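# Spread the towel flat on the table, away from basket

## Task

Lay the towel out flat as a single layer that rests entirely on the table and, viewed from above, does not overlap the basket anywhere; the basket must end up standing upright with all of its base on the table.

## Robot and tools

Robot: two arms, left_arm and right_arm, each ending in a two-finger gripper. The fingers point along the gripper's +z axis and close along its y axis. The reported gripper position is the point between the finger pads, just under 1 cm behind the tips. Base positions in metres: left_arm about (-0.001, +0.323, +0.002), right_arm about (+0.003, -0.343, +0.009).

Frame: everything uses the scene frame. Its origin is at table-top height, centred between the arms and a few centimetres behind the near table edge. +x points out across the table, +y toward left_arm, +z up. Arm names do not match image left and right. Reported hand positions and orientations may be off by a few centimetres, more when the arm is stretched.

Motion rows: a row is 14 numbers, each in [-1, 1], always for both arms: dx, dy, dz, rx, ry, rz, opening for left_arm, then the same seven for right_arm. The first six per arm are an offset, not a pose: a shift along the scene axes plus a rotation vector (rx, ry, rz) turning about the hand's own position, measured from that arm's Hand target as it stood when the action or move began. 1.0 equals 0.6 m for shifts and 180 degrees for turns. Sending the same offset twice moves the hand twice. All zeros for an arm re-commands its current Hand target. Opening is absolute: +1 fully open (about 87 mm between pads), +0.5 about 69 mm, 0 about 43 mm, -0.5 about 18 mm, -1 closed. Any opening you write is a command, so to leave a gripper unchanged repeat its present value.

execute_actions(actions, cameras): actions is a list of actions; each action is a list of up to 15 rows, one per 1/30 s step, and a short action repeats its final row. Each row counts from the start pose of that action, not from the row before. cameras is a list of camera names, ["all"], [] or null; an empty actions list returns all images by default. Results give each hand's position and quaternion, Hand target, joint positions, velocities, torques, grip_measured, tool commands, motor temperatures, and some per-step positions.

move(target, speed, blend, opening_speed, blocking, cameras): target is one 14-number row or a list of up to 15 rows, every row an offset from the same starting Hand targets. speed is the path top speed in m/s, 0.002 to 2.9, default 0.25 (turns at twice that in rad/s); one value or one per target. blend, in metres, rounds corners of a list; 0 stops at each. opening_speed, 0.2 or more per second on the -1 to +1 scale, ramps the fingers. blocking=false returns after about 0.5 s while motion continues. Paths are straight, ignore obstacles and the other arm, and are capped at 10 s. The added move: line reports the ending: done (within 10 mm and 2 degrees), off_target, moving, held, fault, and limits such as paced (pose clipped) or held (steps withheld).

wait(seconds 0 to 10, cameras) lets time pass with commands held. stop(cameras) brakes a running move. zoom_image(camera, region=[x0, y0, x1, y1]) enlarges part of the latest image, at most 504 by 504 pixels. finished_scene(scene) ends the scene, with scene the integer number of the current scene; it cannot be undone and nothing else should follow in that reply.

Cameras: cam_head_left, cam_head_right (stereo pair on a rear beam), cam_high, cam_low, cam_left_wrist, cam_right_wrist, all 672x504. Calibration matrices are supplied with small errors; wrist views may lag during motion.

Behaviour: each step limits commanded rotation to 40 degrees from the measured orientation. Grippers often stop short or sag under friction and weight, especially at long reach; check position and tilt after each move and send the missing amount as a new offset. Tiny moves may not happen or may go sideways. A blocked arm keeps pressing until commanded back past its gripper. Avoid paths near an arm's own base, which can flip shoulder posture.

Gripping: to hold something, command an opening about 0.04 below the grip_measured reading at first contact; cloth thinner than 1 mm gets proportionally less force. Fast closing squeezes harder.

Avoid: dropping or flinging the towel, tipping or pushing the basket off its base, anything leaving the table, fast contact with the table, the bar, plate and low rail near the bases (tops up to 3 cm above the table), and any contact between the two arms or grippers, including one gripper closing on the other's fingers. Watch motor temperatures: MOTOR HOT appears at 75 °C; at 90 °C the arm folds and stops working. Holding loads or straining at unreachable targets heats motors.

Each tool is called after "Request:" as a command line: name --argument value for each argument, lists and objects as JSON in quotes; but a table of rows of numbers goes row by row, as --pt "numbers of a row", without its own name.

## Session

Request:
execute_actions --actions '[]'

Nothing of this call was run. Scene 2 begins with your next reply.

Request:
execute_actions --actions '[]'

Scene clock: 0.00 s.
left_arm: end_effector_position=(+0.3302, +0.1051, +0.2630) grip_measured=+0.964 end_effector_quat_wxyz=(+0.513, -0.145, +0.810, -0.242) | right_arm: end_effector_position=(+0.3893, -0.3033, +0.1731) grip_measured=+1.000 end_effector_quat_wxyz=(+0.548, +0.149, +0.823, +0.007)
Joint positions: left_arm=[-0.654 1.234 1.066 -0.248 -0.344 -0.785 0.982] | right_arm=[0.163 1.229 0.764 0.038 0.344 0.359 1]
Joint velocities: within noise
Joint torques (N m): no reading
Motor temperatures (°C): left_arm=[24 38 33 27 25 24 24] | right_arm=[25 37 40 26 29 27 24]
Heat: left arm: 38 °C; right arm: 40 °C.
Hand target: left_arm +0.3324, +0.1056, +0.2714; +0.523, -0.147, +0.803, -0.246 | right_arm +0.3919, -0.3039, +0.1818; +0.558, +0.151, +0.816, +0.008
Tool commands: left_gripper/opening=+1.0 right_gripper/opening=+1.0
camera_calibration:
cam_left_wrist: T_world_to_cam=[[-0.0342755, -0.845046, 0.533594, -0.040785], [-0.960742, -0.11922, -0.250521, 0.42011], [0.275317, -0.521233, -0.807785, 0.320751], [0, 0, 0, 1]] pos_world=[0.313912, 0.182806, 0.386107]
cam_right_wrist: T_world_to_cam=[[-0.252824, -0.951193, -0.17695, -0.162006], [-0.923238, 0.291878, -0.249878, 0.512891], [0.28933, 0.100192, -0.951972, 0.224599], [0, 0, 0, 1]] pos_world=[0.367579, -0.326304, 0.313305]

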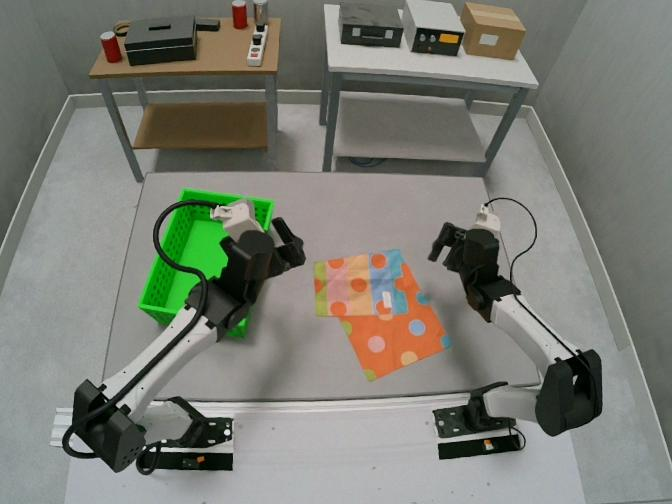

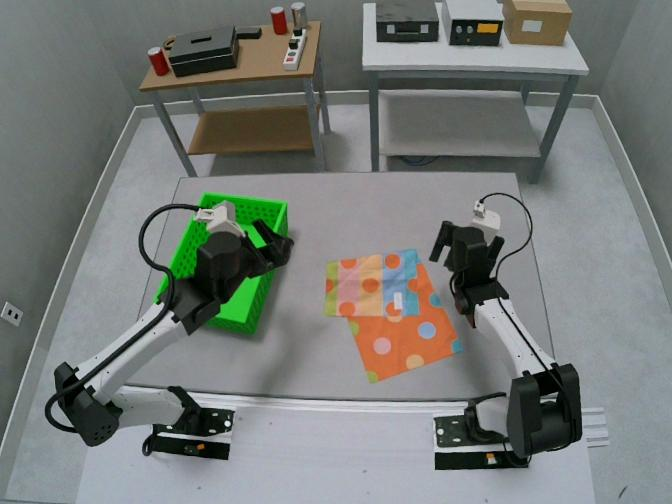

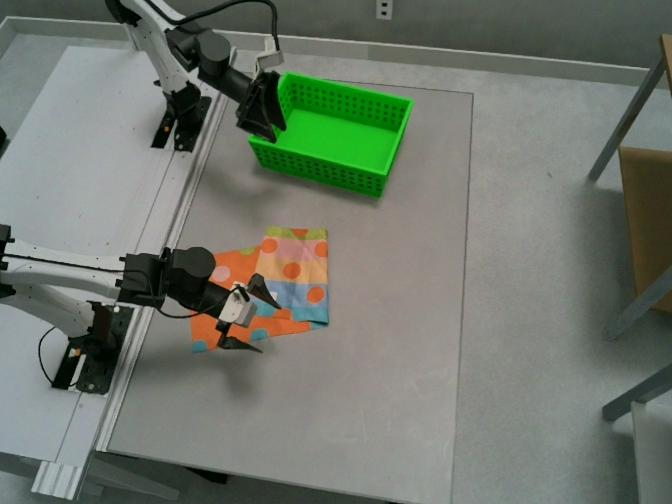

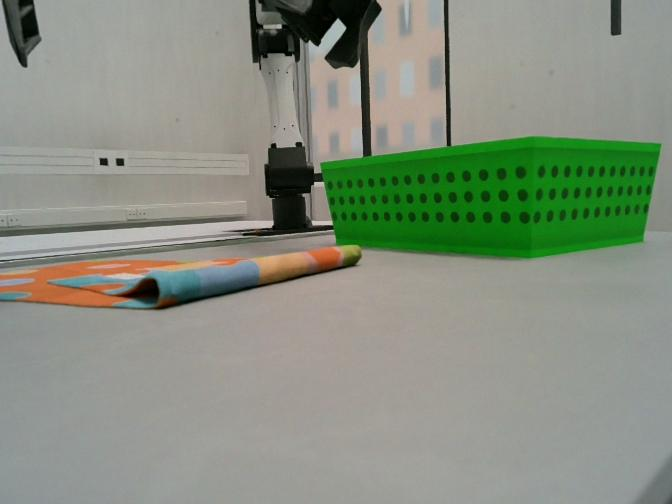

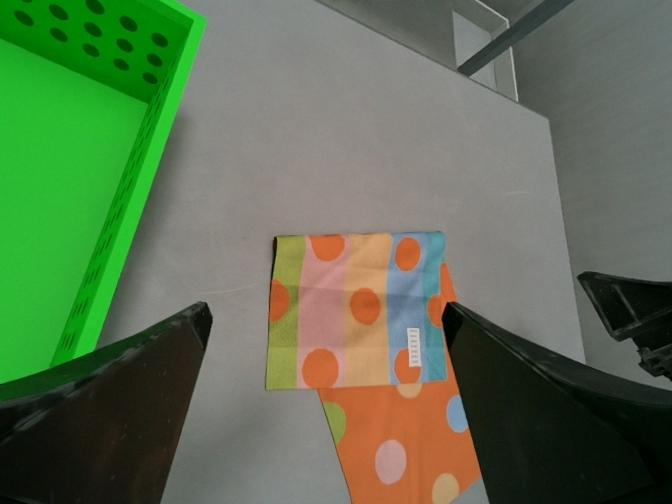

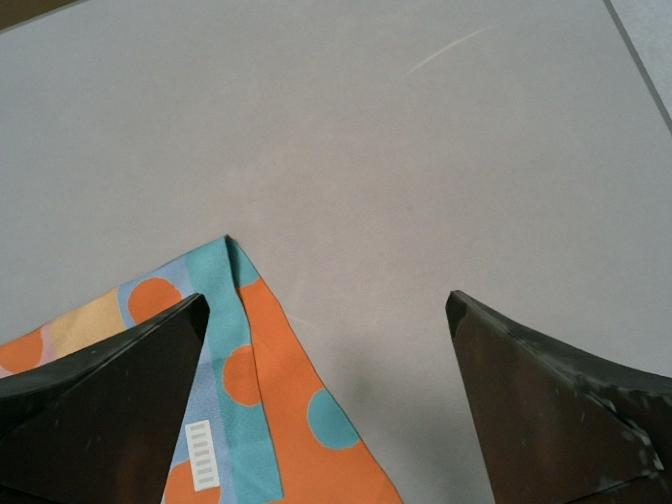

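Request:
zoom_image --camera "cam_head_left" --region '[290, 230, 470, 395]'

Request:
zoom_image --camera "cam_high" --region '[170, 210, 350, 370]'

Request:
zoom_image --camera "cam_left_wrist" --region '[230, 210, 530, 504]'

Scaled by 2.800 from the camera's 672x504 image, which has a finer 960x720 frame.

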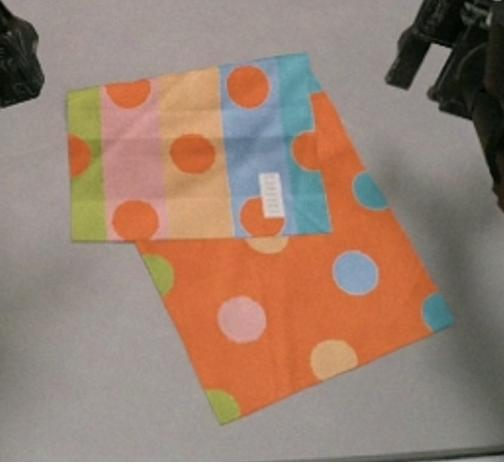

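Scaled by 2.800 from the camera's 672x504 image, which has a finer 960x720 frame.

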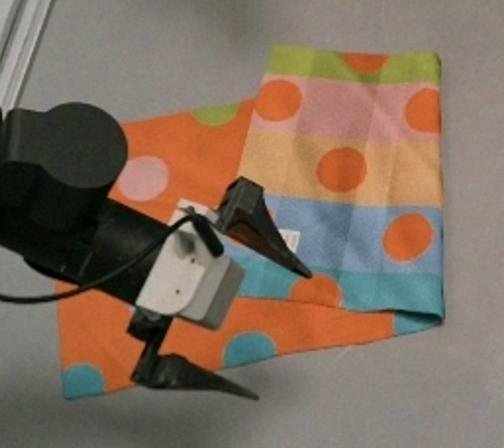

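Scaled by 1.680 from the camera's 672x504 image, which has a finer 960x720 frame.

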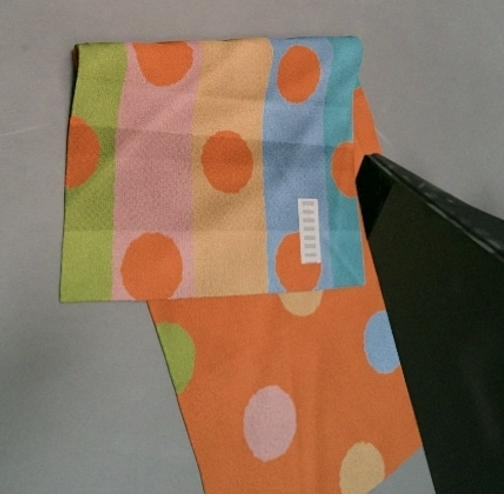

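Request:
move --target '[-0.034,-0.196,-0.336,0.168,0.357,-0.1,-0.1,-0.123,0.187,-0.186,-0.005,0.378,0.102,-0.1]' --speed 0.4 --cameras '["cam_left_wrist","cam_right_wrist","cam_head_right","cam_high"]'

Scene clock: 8.13 s.
left_arm: end_effector_position=(+0.3125, -0.0099, +0.0715) grip_measured=-0.100 end_effector_quat_wxyz=(+0.007, -0.013, +1.000, -0.001) | right_arm: end_effector_position=(+0.3179, -0.1969, +0.0656) grip_measured=-0.100 end_effector_quat_wxyz=(+0.007, +0.007, +1.000, -0.009)
Joint positions: left_arm=[-0.75 2.572 2.557 -1.561 0.019 -0.765 0.45] | right_arm=[0.341 2 1.597 -1.146 0.016 0.407 0.45]
Joint torques (N m): left_arm=[-0.12 -12.78 7.43 0.21 0.1 0.29] | right_arm=[0.58 -8.76 9.22 0.02 -0.28 -0.21]
Heat: left arm: 40 °C; right arm: 41 °C.
Hand target: left_arm +0.3120, -0.0119, +0.0697; -0.001, +0.000, +1.000, +0.001 | right_arm +0.3181, -0.1917, +0.0702; +0.001, +0.001, +1.000, +0.000
Off the commanded pose: left_arm 0.003 m, 2 deg | right_arm 0.007 m, 1 deg.
joint sent to its limit (left arm) — joint 4 (wrist pitch), lower limit. The joint targets still meet the commanded pose.
move: done
camera_calibration:
cam_left_wrist: T_world_to_cam=[[0.00725731, -0.999836, 0.0165942, -0.0139005], [-0.672406, 0.00740351, 0.740146, 0.181741], [-0.740147, -0.0165295, -0.672242, 0.423604], [0, 0, 0, 1]] pos_world=[0.435834, -0.00824176, 0.15048]
cam_right_wrist: T_world_to_cam=[[-0.0224009, -0.99926, 0.0312568, -0.194176], [-0.63699, 0.0383626, 0.769917, 0.181405], [-0.770547, -0.00266344, -0.637378, 0.428335], [0, 0, 0, 1]] pos_world=[0.441255, -0.199851, 0.139414]
Images, in order (width x height): cam_head_right 672x504, cam_high 672x504, cam_left_wrist 672x504, cam_right_wrist 672x504.

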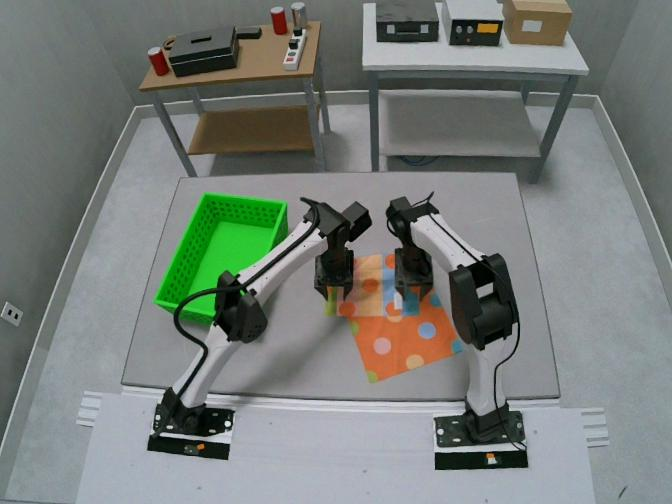

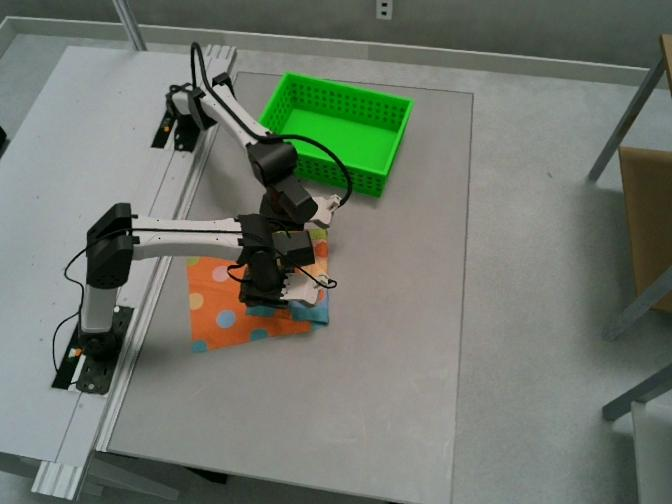

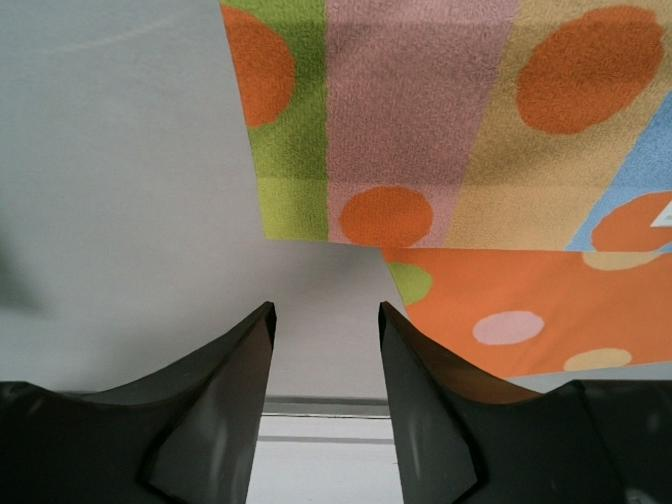

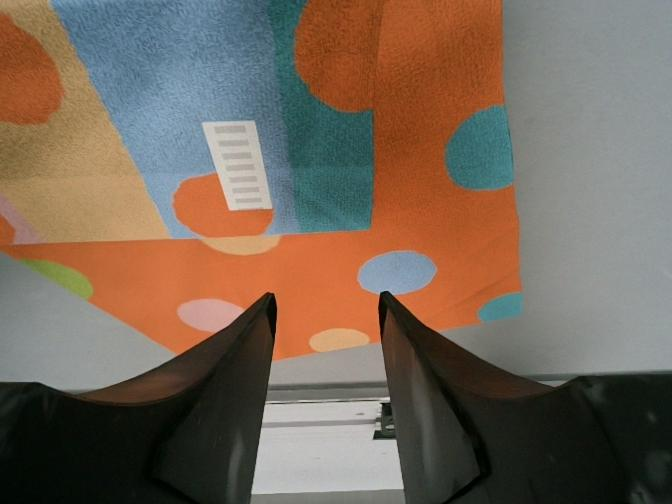

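Request:
move --pt "-0.017 0 -0.06 0 0 0 -0.1 -0.01 0.008 -0.06 0 0 0 -0.1" --pt "-0.017 0 -0.13 0 0 0 -0.1 -0.01 0.008 -0.135 0 0 0 -0.1" --pt "-0.017 0 -0.13 0 0 0 -1 -0.01 0.008 -0.135 0 0 0 -1" --pt "0.02 0 -0.03 0 0 0 -1 0.027 0.008 -0.03 0 0 0 -1" --speed '[0.2,0.06,0.1,0.12]' --opening_speed 1.5 --cameras '["cam_left_wrist","cam_right_wrist","cam_low"]'

Scene clock: 14.13 s.
left_arm: end_effector_position=(+0.3171, -0.0175, +0.0520) grip_measured=-0.967 end_effector_quat_wxyz=(-0.008, -0.007, +1.000, -0.009) | right_arm: end_effector_position=(+0.3319, -0.1816, +0.0501) grip_measured=-0.818 end_effector_quat_wxyz=(+0.004, +0.006, +1.000, +0.011)
Joint positions: left_arm=[-0.745 2.649 2.621 -1.558 0.052 -0.75 0.016] | right_arm=[0.346 2.076 1.647 -1.111 -0.023 0.41 0.091]
Joint torques (N m): left_arm=[0.7 -13.3 7.82 0.21 -0.23 0.29] | right_arm=[-0.16 -9.25 9.06 -0.01 0.04 -0.14]
Motor temperatures (°C): left_arm=[24 43 35 28 25 24 24] | right_arm=[25 39 42 28 29 27 24]
Heat: left arm: 43 °C; right arm: 42 °C.
Hand target: left_arm +0.3240, -0.0119, +0.0517; -0.001, +0.000, +1.000, +0.001 | right_arm +0.3344, -0.1869, +0.0523; +0.001, +0.001, +1.000, +0.001
Off the commanded pose: left_arm 0.009 m, 2 deg | right_arm 0.006 m, 1 deg.
joint sent to its limit (left arm) — joint 4 (wrist pitch), lower limit. The joint targets still meet the commanded pose.
move: done; target 3's new opening was sent with right_arm's hand 0.026 m and 1 deg from that target
camera_calibration:
cam_left_wrist: T_world_to_cam=[[-0.00262836, -0.999439, 0.0333845, -0.0188869], [-0.650171, 0.0270731, 0.759305, 0.191622], [-0.759783, -0.0197099, -0.649878, 0.41875], [0, 0, 0, 1]] pos_world=[0.442697, -0.0158106, 0.127267]
cam_right_wrist: T_world_to_cam=[[-0.0195297, -0.99978, -0.00771412, -0.177263], [-0.632221, 0.00637185, 0.774762, 0.194023], [-0.774542, 0.0200079, -0.632206, 0.434499], [0, 0, 0, 1]] pos_world=[0.455741, -0.187154, 0.123004]
Images, in order (width x height): cam_low 672x504, cam_left_wrist 672x504, cam_right_wrist 672x504.

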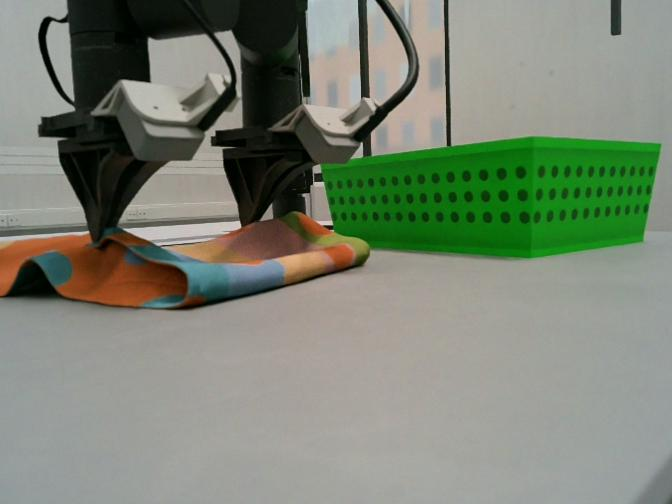

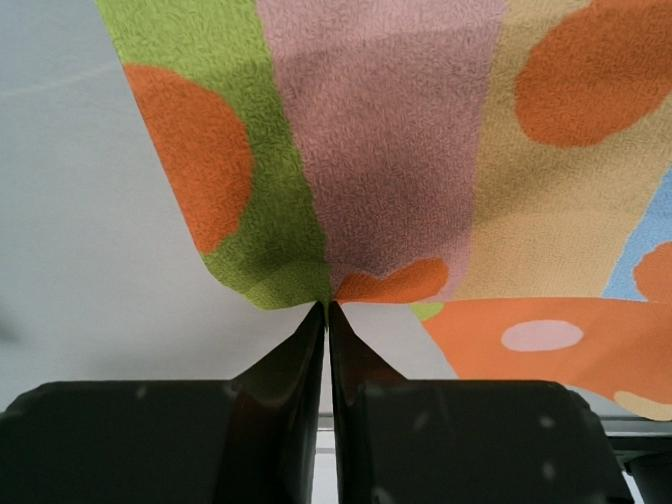

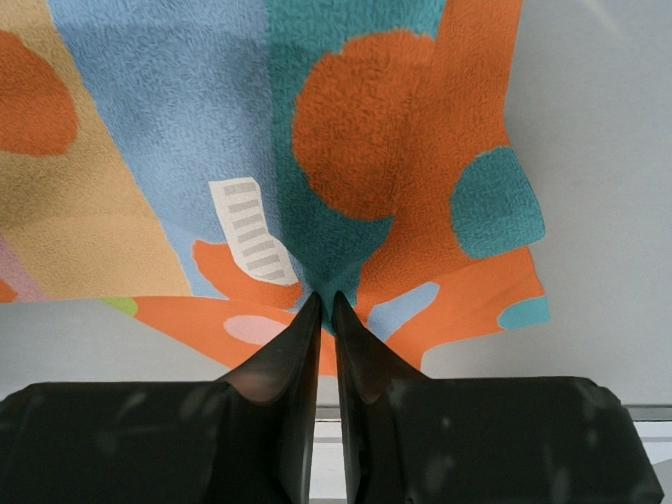

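Request:
move --pt "0 0 0 0 0 0 -1 -0.02 0 -0.085 0 0 0 -1" --pt "0 0 0 0 0 0 -1 -0.02 0 -0.085 0 0 0 -0.1" --pt "0 0 0.04 0 0 0 -1 -0.03 0 -0.01 0 0 0 -0.1" --speed '[0.15,0.1,0.12]' --cameras '["cam_right_wrist","cam_low"]'

Scene clock: 17.93 s.
left_arm: end_effector_position=(+0.3165, -0.0170, +0.0521) grip_measured=-0.967 end_effector_quat_wxyz=(-0.009, -0.007, +1.000, -0.008) | right_arm: end_effector_position=(+0.3100, -0.1886, +0.0281) grip_measured=-0.100 end_effector_quat_wxyz=(-0.021, +0.003, +1.000, +0.000)
Joint positions: left_arm=[-0.745 2.649 2.621 -1.561 0.052 -0.75 0.016] | right_arm=[0.353 2.064 1.53 -1.059 -0.023 0.41 0.45]
Joint torques (N m): left_arm=[0.96 -18.86 6.05 0.23 -0.21 0.22] | right_arm=[0.81 -12.92 9.1 -0.07 0.04 0.03]
Heat: left arm: 46 °C; right arm: 42 °C.
Hand target: left_arm +0.3240, -0.0119, +0.0757; -0.001, +0.000, +1.000, +0.001 | right_arm +0.3163, -0.1869, +0.0462; +0.001, +0.001, +1.000, +0.000
Off the commanded pose: left_arm 0.025 m, 2 deg | right_arm 0.019 m, 3 deg.
joint sent to its limit (left arm) — joint 4 (wrist pitch), lower limit. The joint targets are off in orientation, not in position.
move: off_target (left_arm, right_arm); target 2's new opening was sent with right_arm's hand 0.016 m and 2 deg from that target
camera_calibration:
cam_right_wrist: T_world_to_cam=[[-0.0132007, -0.999816, 0.0139284, -0.187423], [-0.593299, 0.0190444, 0.804757, 0.186665], [-0.804874, 0.00235961, -0.593442, 0.408692], [0, 0, 0, 1]] pos_world=[0.43722, -0.191908, 0.0949255]
Images, in order (width x height): cam_low 672x504, cam_right_wrist 672x504.

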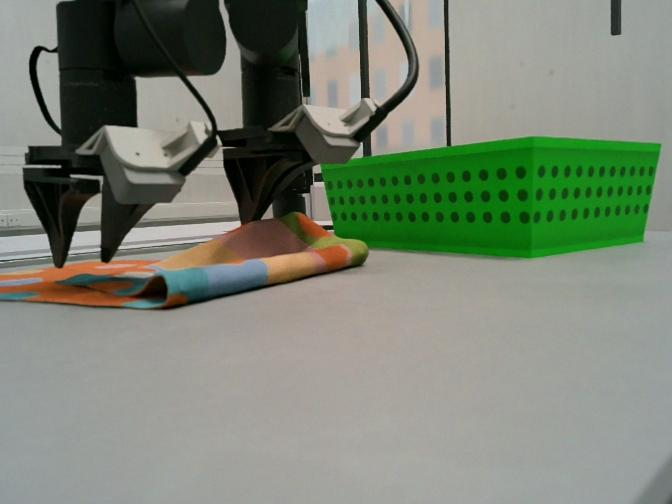

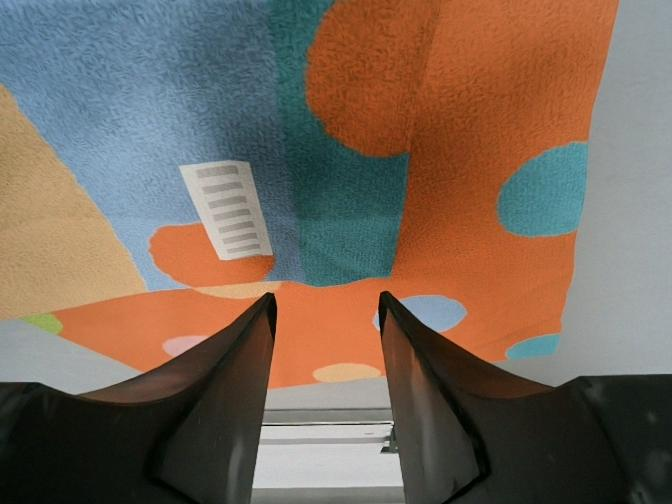

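Request:
move --pt "0 0 0 0 0 0 -1 0 0 -0.078 0 0 0 -0.1" --pt "0 0 0 0 0 0 -1 0 0 -0.078 0 0 0 -1" --pt "0 0 0 0 0 0 -1 0.03 0.0 0.02 0 0 0 -1" --speed '[0.08,0.1,0.12]' --opening_speed 1.5 --cameras '["cam_right_wrist","cam_low"]'

Scene clock: 22.07 s.
left_arm: end_effector_position=(+0.3165, -0.0170, +0.0521) grip_measured=-0.967 end_effector_quat_wxyz=(-0.009, -0.007, +1.000, -0.008) | right_arm: end_effector_position=(+0.3316, -0.1815, +0.0565) grip_measured=-0.908 end_effector_quat_wxyz=(+0.004, +0.005, +1.000, +0.011)
Joint positions: left_arm=[-0.745 2.649 2.621 -1.561 0.052 -0.75 0.016] | right_arm=[0.347 2.07 1.665 -1.134 -0.023 0.409 0.046]
Joint torques (N m): left_arm=[0.83 -18.88 5.94 0.2 -0.22 0.22] | right_arm=[-0.2 -9.46 8.96 0 0.07 -0.17]
Motor temperatures (°C): left_arm=[24 50 35 28 25 24 24] | right_arm=[25 41 43 27 29 27 24]
Heat: left arm: 50 °C; right arm: 43 °C.
Hand target: left_arm +0.3240, -0.0119, +0.0757; -0.001, +0.000, +1.000, +0.001 | right_arm +0.3343, -0.1870, +0.0583; +0.001, +0.001, +1.000, +0.001
Off the commanded pose: left_arm 0.025 m, 2 deg | right_arm 0.006 m, 1 deg.
joint sent to its limit (left arm) — joint 4 (wrist pitch), lower limit. The joint targets are off in orientation, not in position.
move: off_target (left_arm); target 2's new opening was sent with right_arm's hand 0.018 m and 2 deg from that target
camera_calibration:
cam_right_wrist: T_world_to_cam=[[-0.0172517, -0.999822, -0.00764887, -0.177875], [-0.632141, 0.00497979, 0.774837, 0.188566], [-0.774661, 0.0182025, -0.632114, 0.43801], [0, 0, 0, 1]] pos_world=[0.455441, -0.186755, 0.129404]
Images, in order (width x height): cam_low 672x504, cam_right_wrist 672x504.

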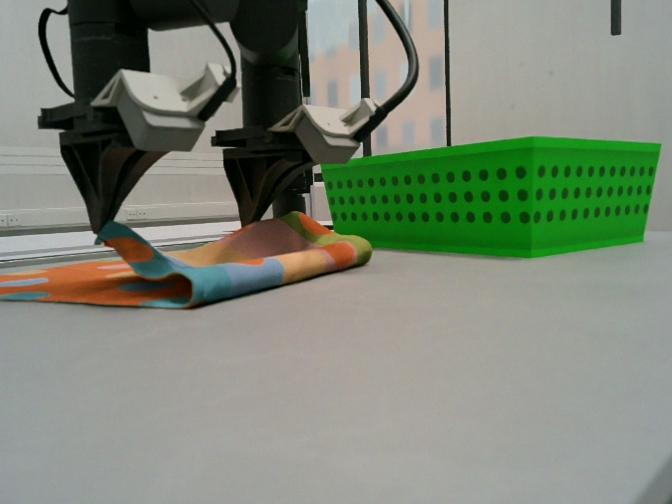

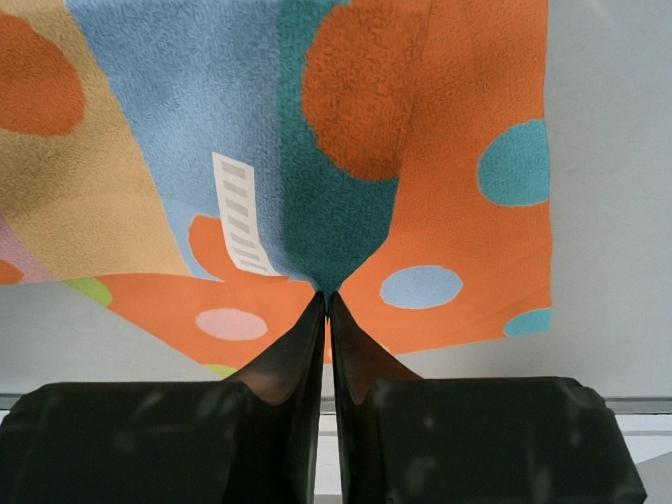

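Request:
move --pt "0.077 0.012 0.157 0 0 0 -1 0.077 0.003 0.17 0 0 0 -1" --pt "0.243 0.02 0.207 -0.05 -0.1 0 -1 0.276 0.012 0.203 0.027 -0.108 0 -1" --pt "0.377 0.037 0.074 -0.104 -0.196 0 -1 0.443 0.025 0.086 0.054 -0.215 0 -1" --pt "0.435 0.045 -0.093 -0.104 -0.196 0 -1 0.526 0.037 -0.072 0.054 -0.215 0 -1" --speed 0.15 --blend '[0.03,0.03,0.03,0]' --cameras '["all"]'

Scene clock: 28.27 s.
left_arm: end_effector_position=(+0.5739, +0.0098, +0.0292) grip_measured=-0.970 end_effector_quat_wxyz=(+0.308, -0.009, +0.936, -0.170) | right_arm: end_effector_position=(+0.6394, -0.1549, +0.0323) grip_measured=-0.908 end_effector_quat_wxyz=(+0.350, +0.001, +0.931, +0.104)
Joint positions: left_arm=[-0.466 2.894 2.85 -0.831 0.042 -0.498 0.015] | right_arm=[0.211 2.868 2.854 -0.795 -0.023 0.277 0.046]
Joint torques (N m): left_arm=[1.05 -13.76 8.09 2.03 0.03 0.33] | right_arm=[-0.79 -11.63 8.91 2.03 0.04 -0.18]
Heat: left arm: 54 °C; right arm: 44 °C.
Hand target: left_arm +0.5851, +0.0150, +0.0200; +0.301, +0.000, +0.940, -0.159 | right_arm +0.6499, -0.1647, +0.0149; +0.332, +0.001, +0.940, +0.084
Off the commanded pose: left_arm 0.015 m, 2 deg | right_arm 0.022 m, 3 deg.
elbow stopped short (left arm): the move would have taken joint 3 (elbow) straighter than the controller allows.
elbow stopped short (right arm): the move would have taken joint 3 (elbow) straighter than the controller allows.
move: off_target (left_arm, right_arm)
camera_calibration:
cam_left_wrist: T_world_to_cam=[[-0.111497, -0.939351, 0.324327, 0.0632097], [-0.968383, 0.17599, 0.176812, 0.573355], [-0.223167, -0.294358, -0.929274, 0.30253], [0, 0, 0, 1]] pos_world=[0.629789, 0.0475238, 0.159257]
cam_right_wrist: T_world_to_cam=[[0.0566037, -0.980372, -0.188858, -0.184422], [-0.982043, -0.0887684, 0.166467, 0.630605], [-0.179964, 0.176044, -0.967792, 0.315709], [0, 0, 0, 1]] pos_world=[0.686536, -0.180403, 0.165736]

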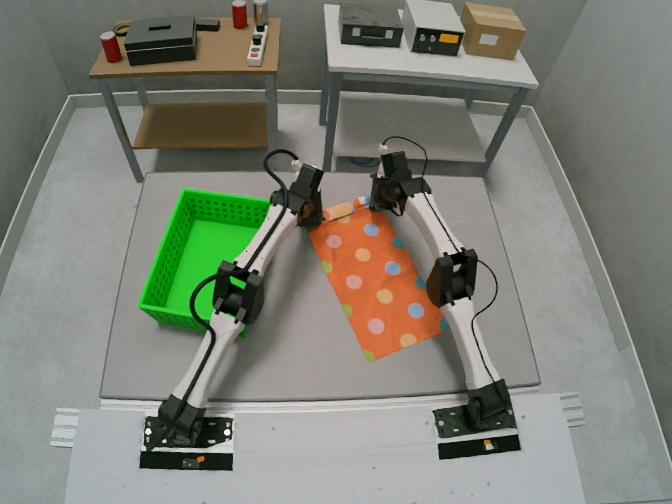

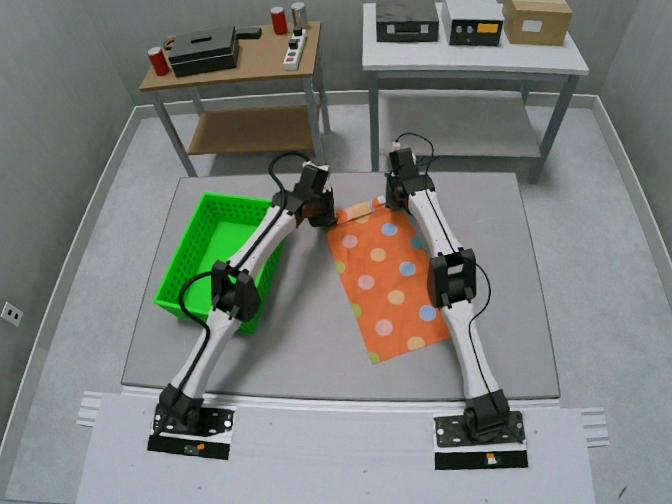

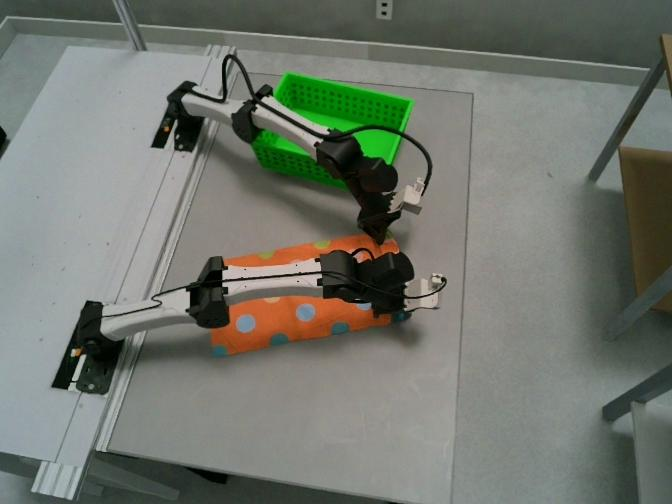

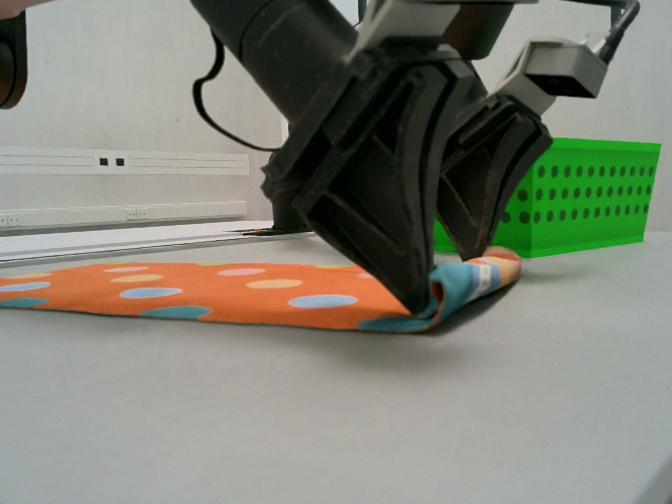

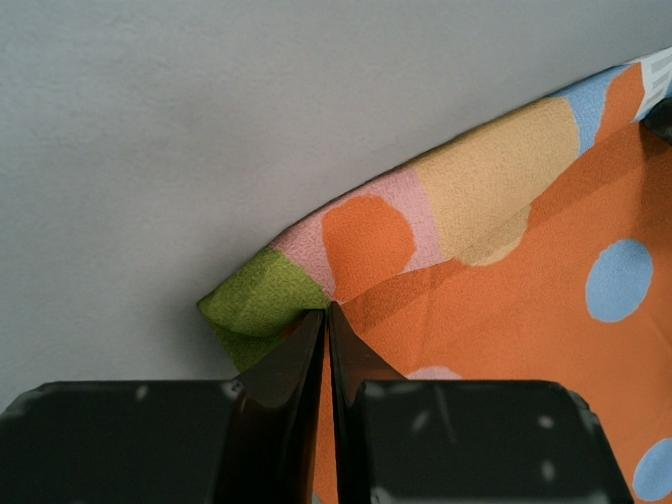

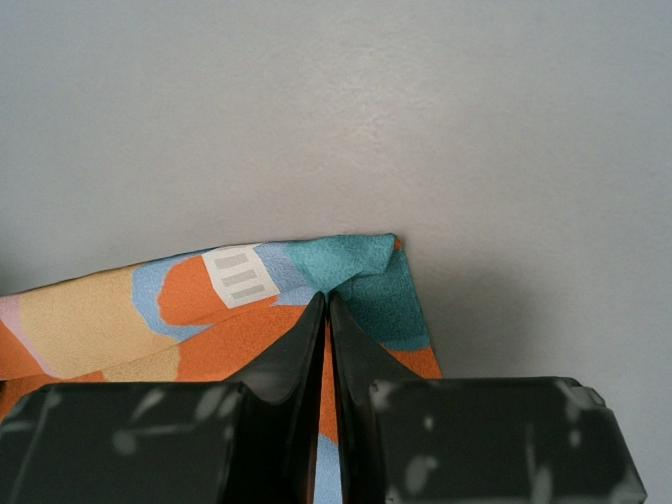

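Request:
move --pt "0 0 0 0 0 0 -0.1 0 0 0 0 0 0 -0.1" --pt "-0.04 0 0.17 0 0 0 -0.1 -0.04 0 0.17 0 0 0 -0.1" --pt "-0.558 -0.092 0.2 0.104 0.196 0 -0.1 -0.583 -0.225 0.208 -0.054 0.215 0 -0.1" --speed '[0.1,0.15,0.4]' --blend '[0,0.04,0]' --cameras '["all"]'

Scene clock: 33.43 s.
left_arm: end_effector_position=(+0.2509, -0.0446, +0.1247) grip_measured=-0.100 end_effector_quat_wxyz=(+0.028, +0.010, +0.999, -0.032) | right_arm: end_effector_position=(+0.3094, -0.2958, +0.1349) grip_measured=-0.100 end_effector_quat_wxyz=(+0.007, +0.005, +1.000, +0.005)
Joint positions: left_arm=[-0.889 2.389 2.451 -1.558 0.029 -0.861 0.45] | right_arm=[0.068 1.84 1.651 -1.352 -0.018 0.129 0.45]
Joint torques (N m): left_arm=[0.88 -16.59 4.55 0.38 0.08 -0.11] | right_arm=[-0.05 -10.07 5.6 0.05 -0.03 -0.23]
Motor temperatures (°C): left_arm=[24 58 36 29 25 24 24] | right_arm=[25 46 44 28 28 27 24]
Heat: left arm: 58 °C; right arm: 46 °C.
Hand target: left_arm +0.2503, -0.0402, +0.1401; -0.001, +0.000, +1.000, +0.001 | right_arm +0.3001, -0.2997, +0.1397; +0.001, +0.001, +1.000, +0.001
Off the commanded pose: left_arm 0.016 m, 5 deg | right_arm 0.011 m, 1 deg.
elbow stopped short (left arm): the move would have taken joint 3 (elbow) straighter than the controller allows.
elbow stopped short (right arm): the move would have taken joint 3 (elbow) straighter than the controller allows.
joint sent to its limit (left arm) — joint 4 (wrist pitch), lower limit. The joint targets are off in orientation, not in position.
move: off_target (left_arm, right_arm)
camera_calibration:
cam_left_wrist: T_world_to_cam=[[-0.0395453, -0.996126, 0.0785473, -0.0448981], [-0.701734, 0.0836475, 0.707511, 0.116085], [-0.71134, -0.0271406, -0.702323, 0.409304], [0, 0, 0, 1]] pos_world=[0.37084, -0.0433256, 0.208859]
cam_right_wrist: T_world_to_cam=[[-0.0170798, -0.999847, 0.00378436, -0.293538], [-0.637838, 0.0138104, 0.770047, 0.1194], [-0.769981, 0.0107385, -0.637976, 0.469512], [0, 0, 0, 1]] pos_world=[0.432659, -0.300184, 0.208705]

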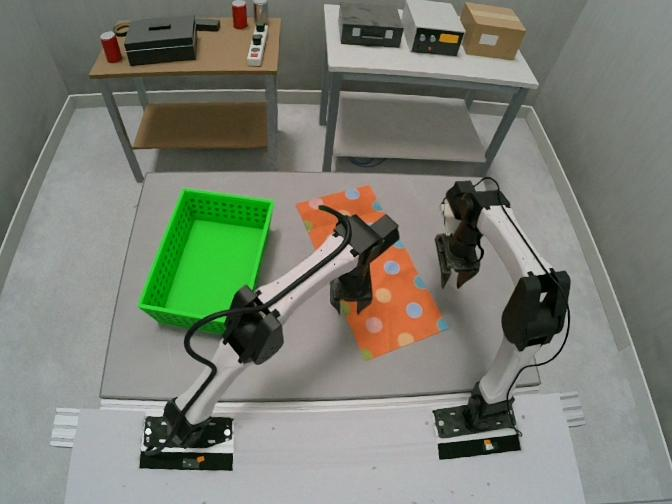

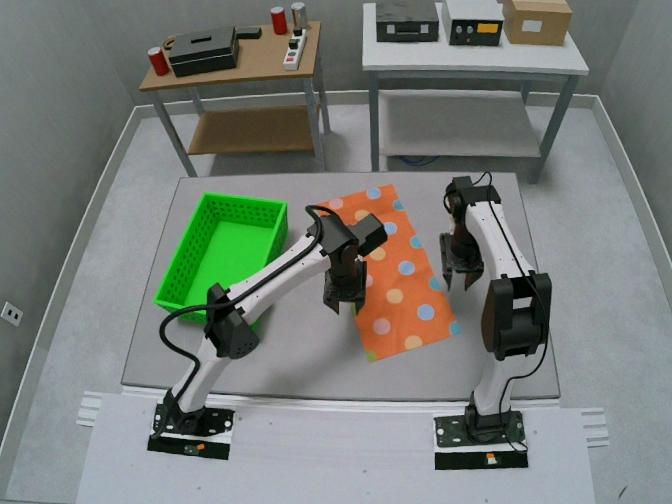

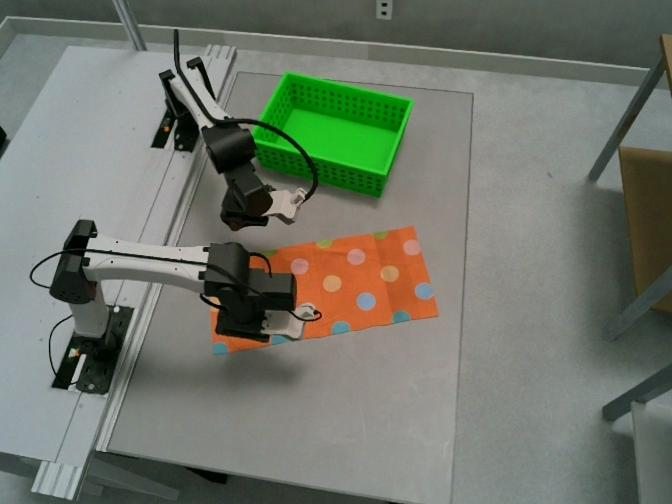

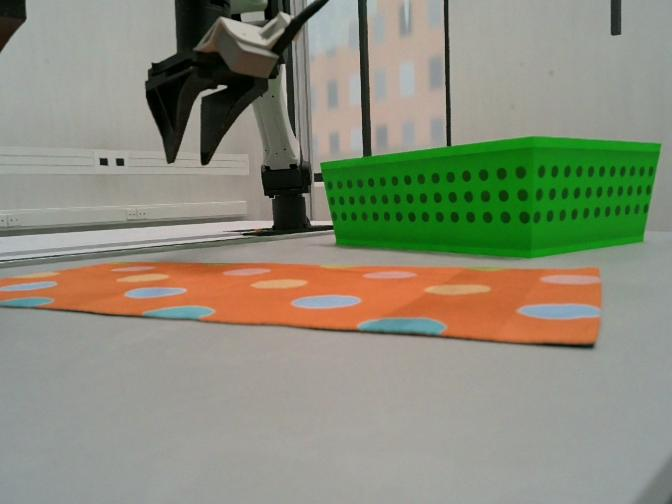

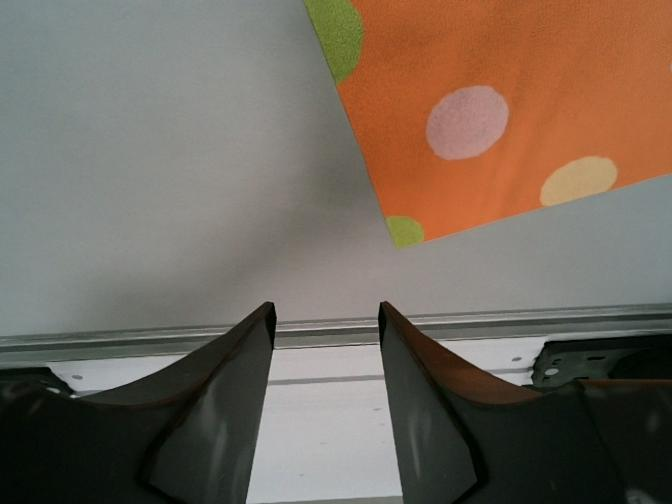

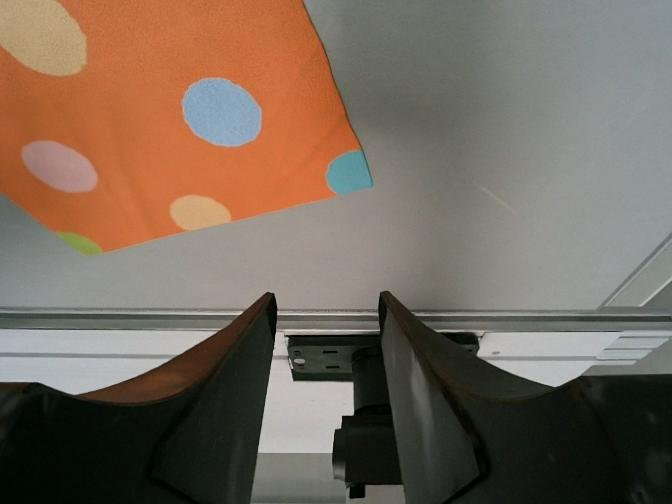

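Request:
zoom_image --camera "cam_high" --region '[200, 215, 450, 365]'

Request:
zoom_image --camera "cam_head_right" --region '[310, 170, 470, 370]'

Request:
zoom_image --camera "cam_low" --region '[330, 250, 620, 360]'

Scaled by 2.016 from the camera's 672x504 image, which has a finer 960x720 frame.

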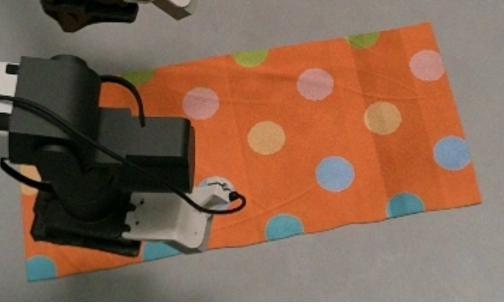

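Scaled by 2.520 from the camera's 672x504 image, which has a finer 960x720 frame.

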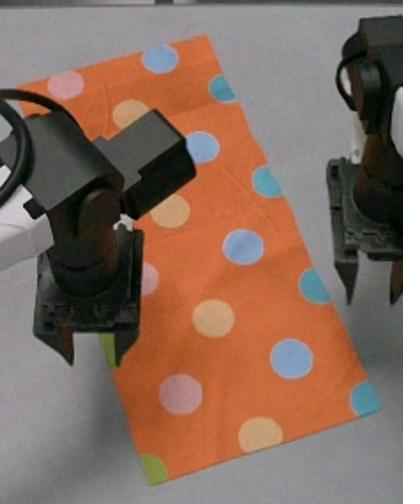

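Scaled by 1.738 from the camera's 672x504 image, which has a finer 960x720 frame.

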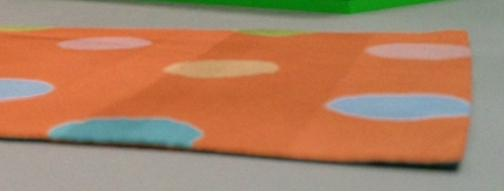

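Request:
finished_scene --scene 2

The scene is finished: the task was done.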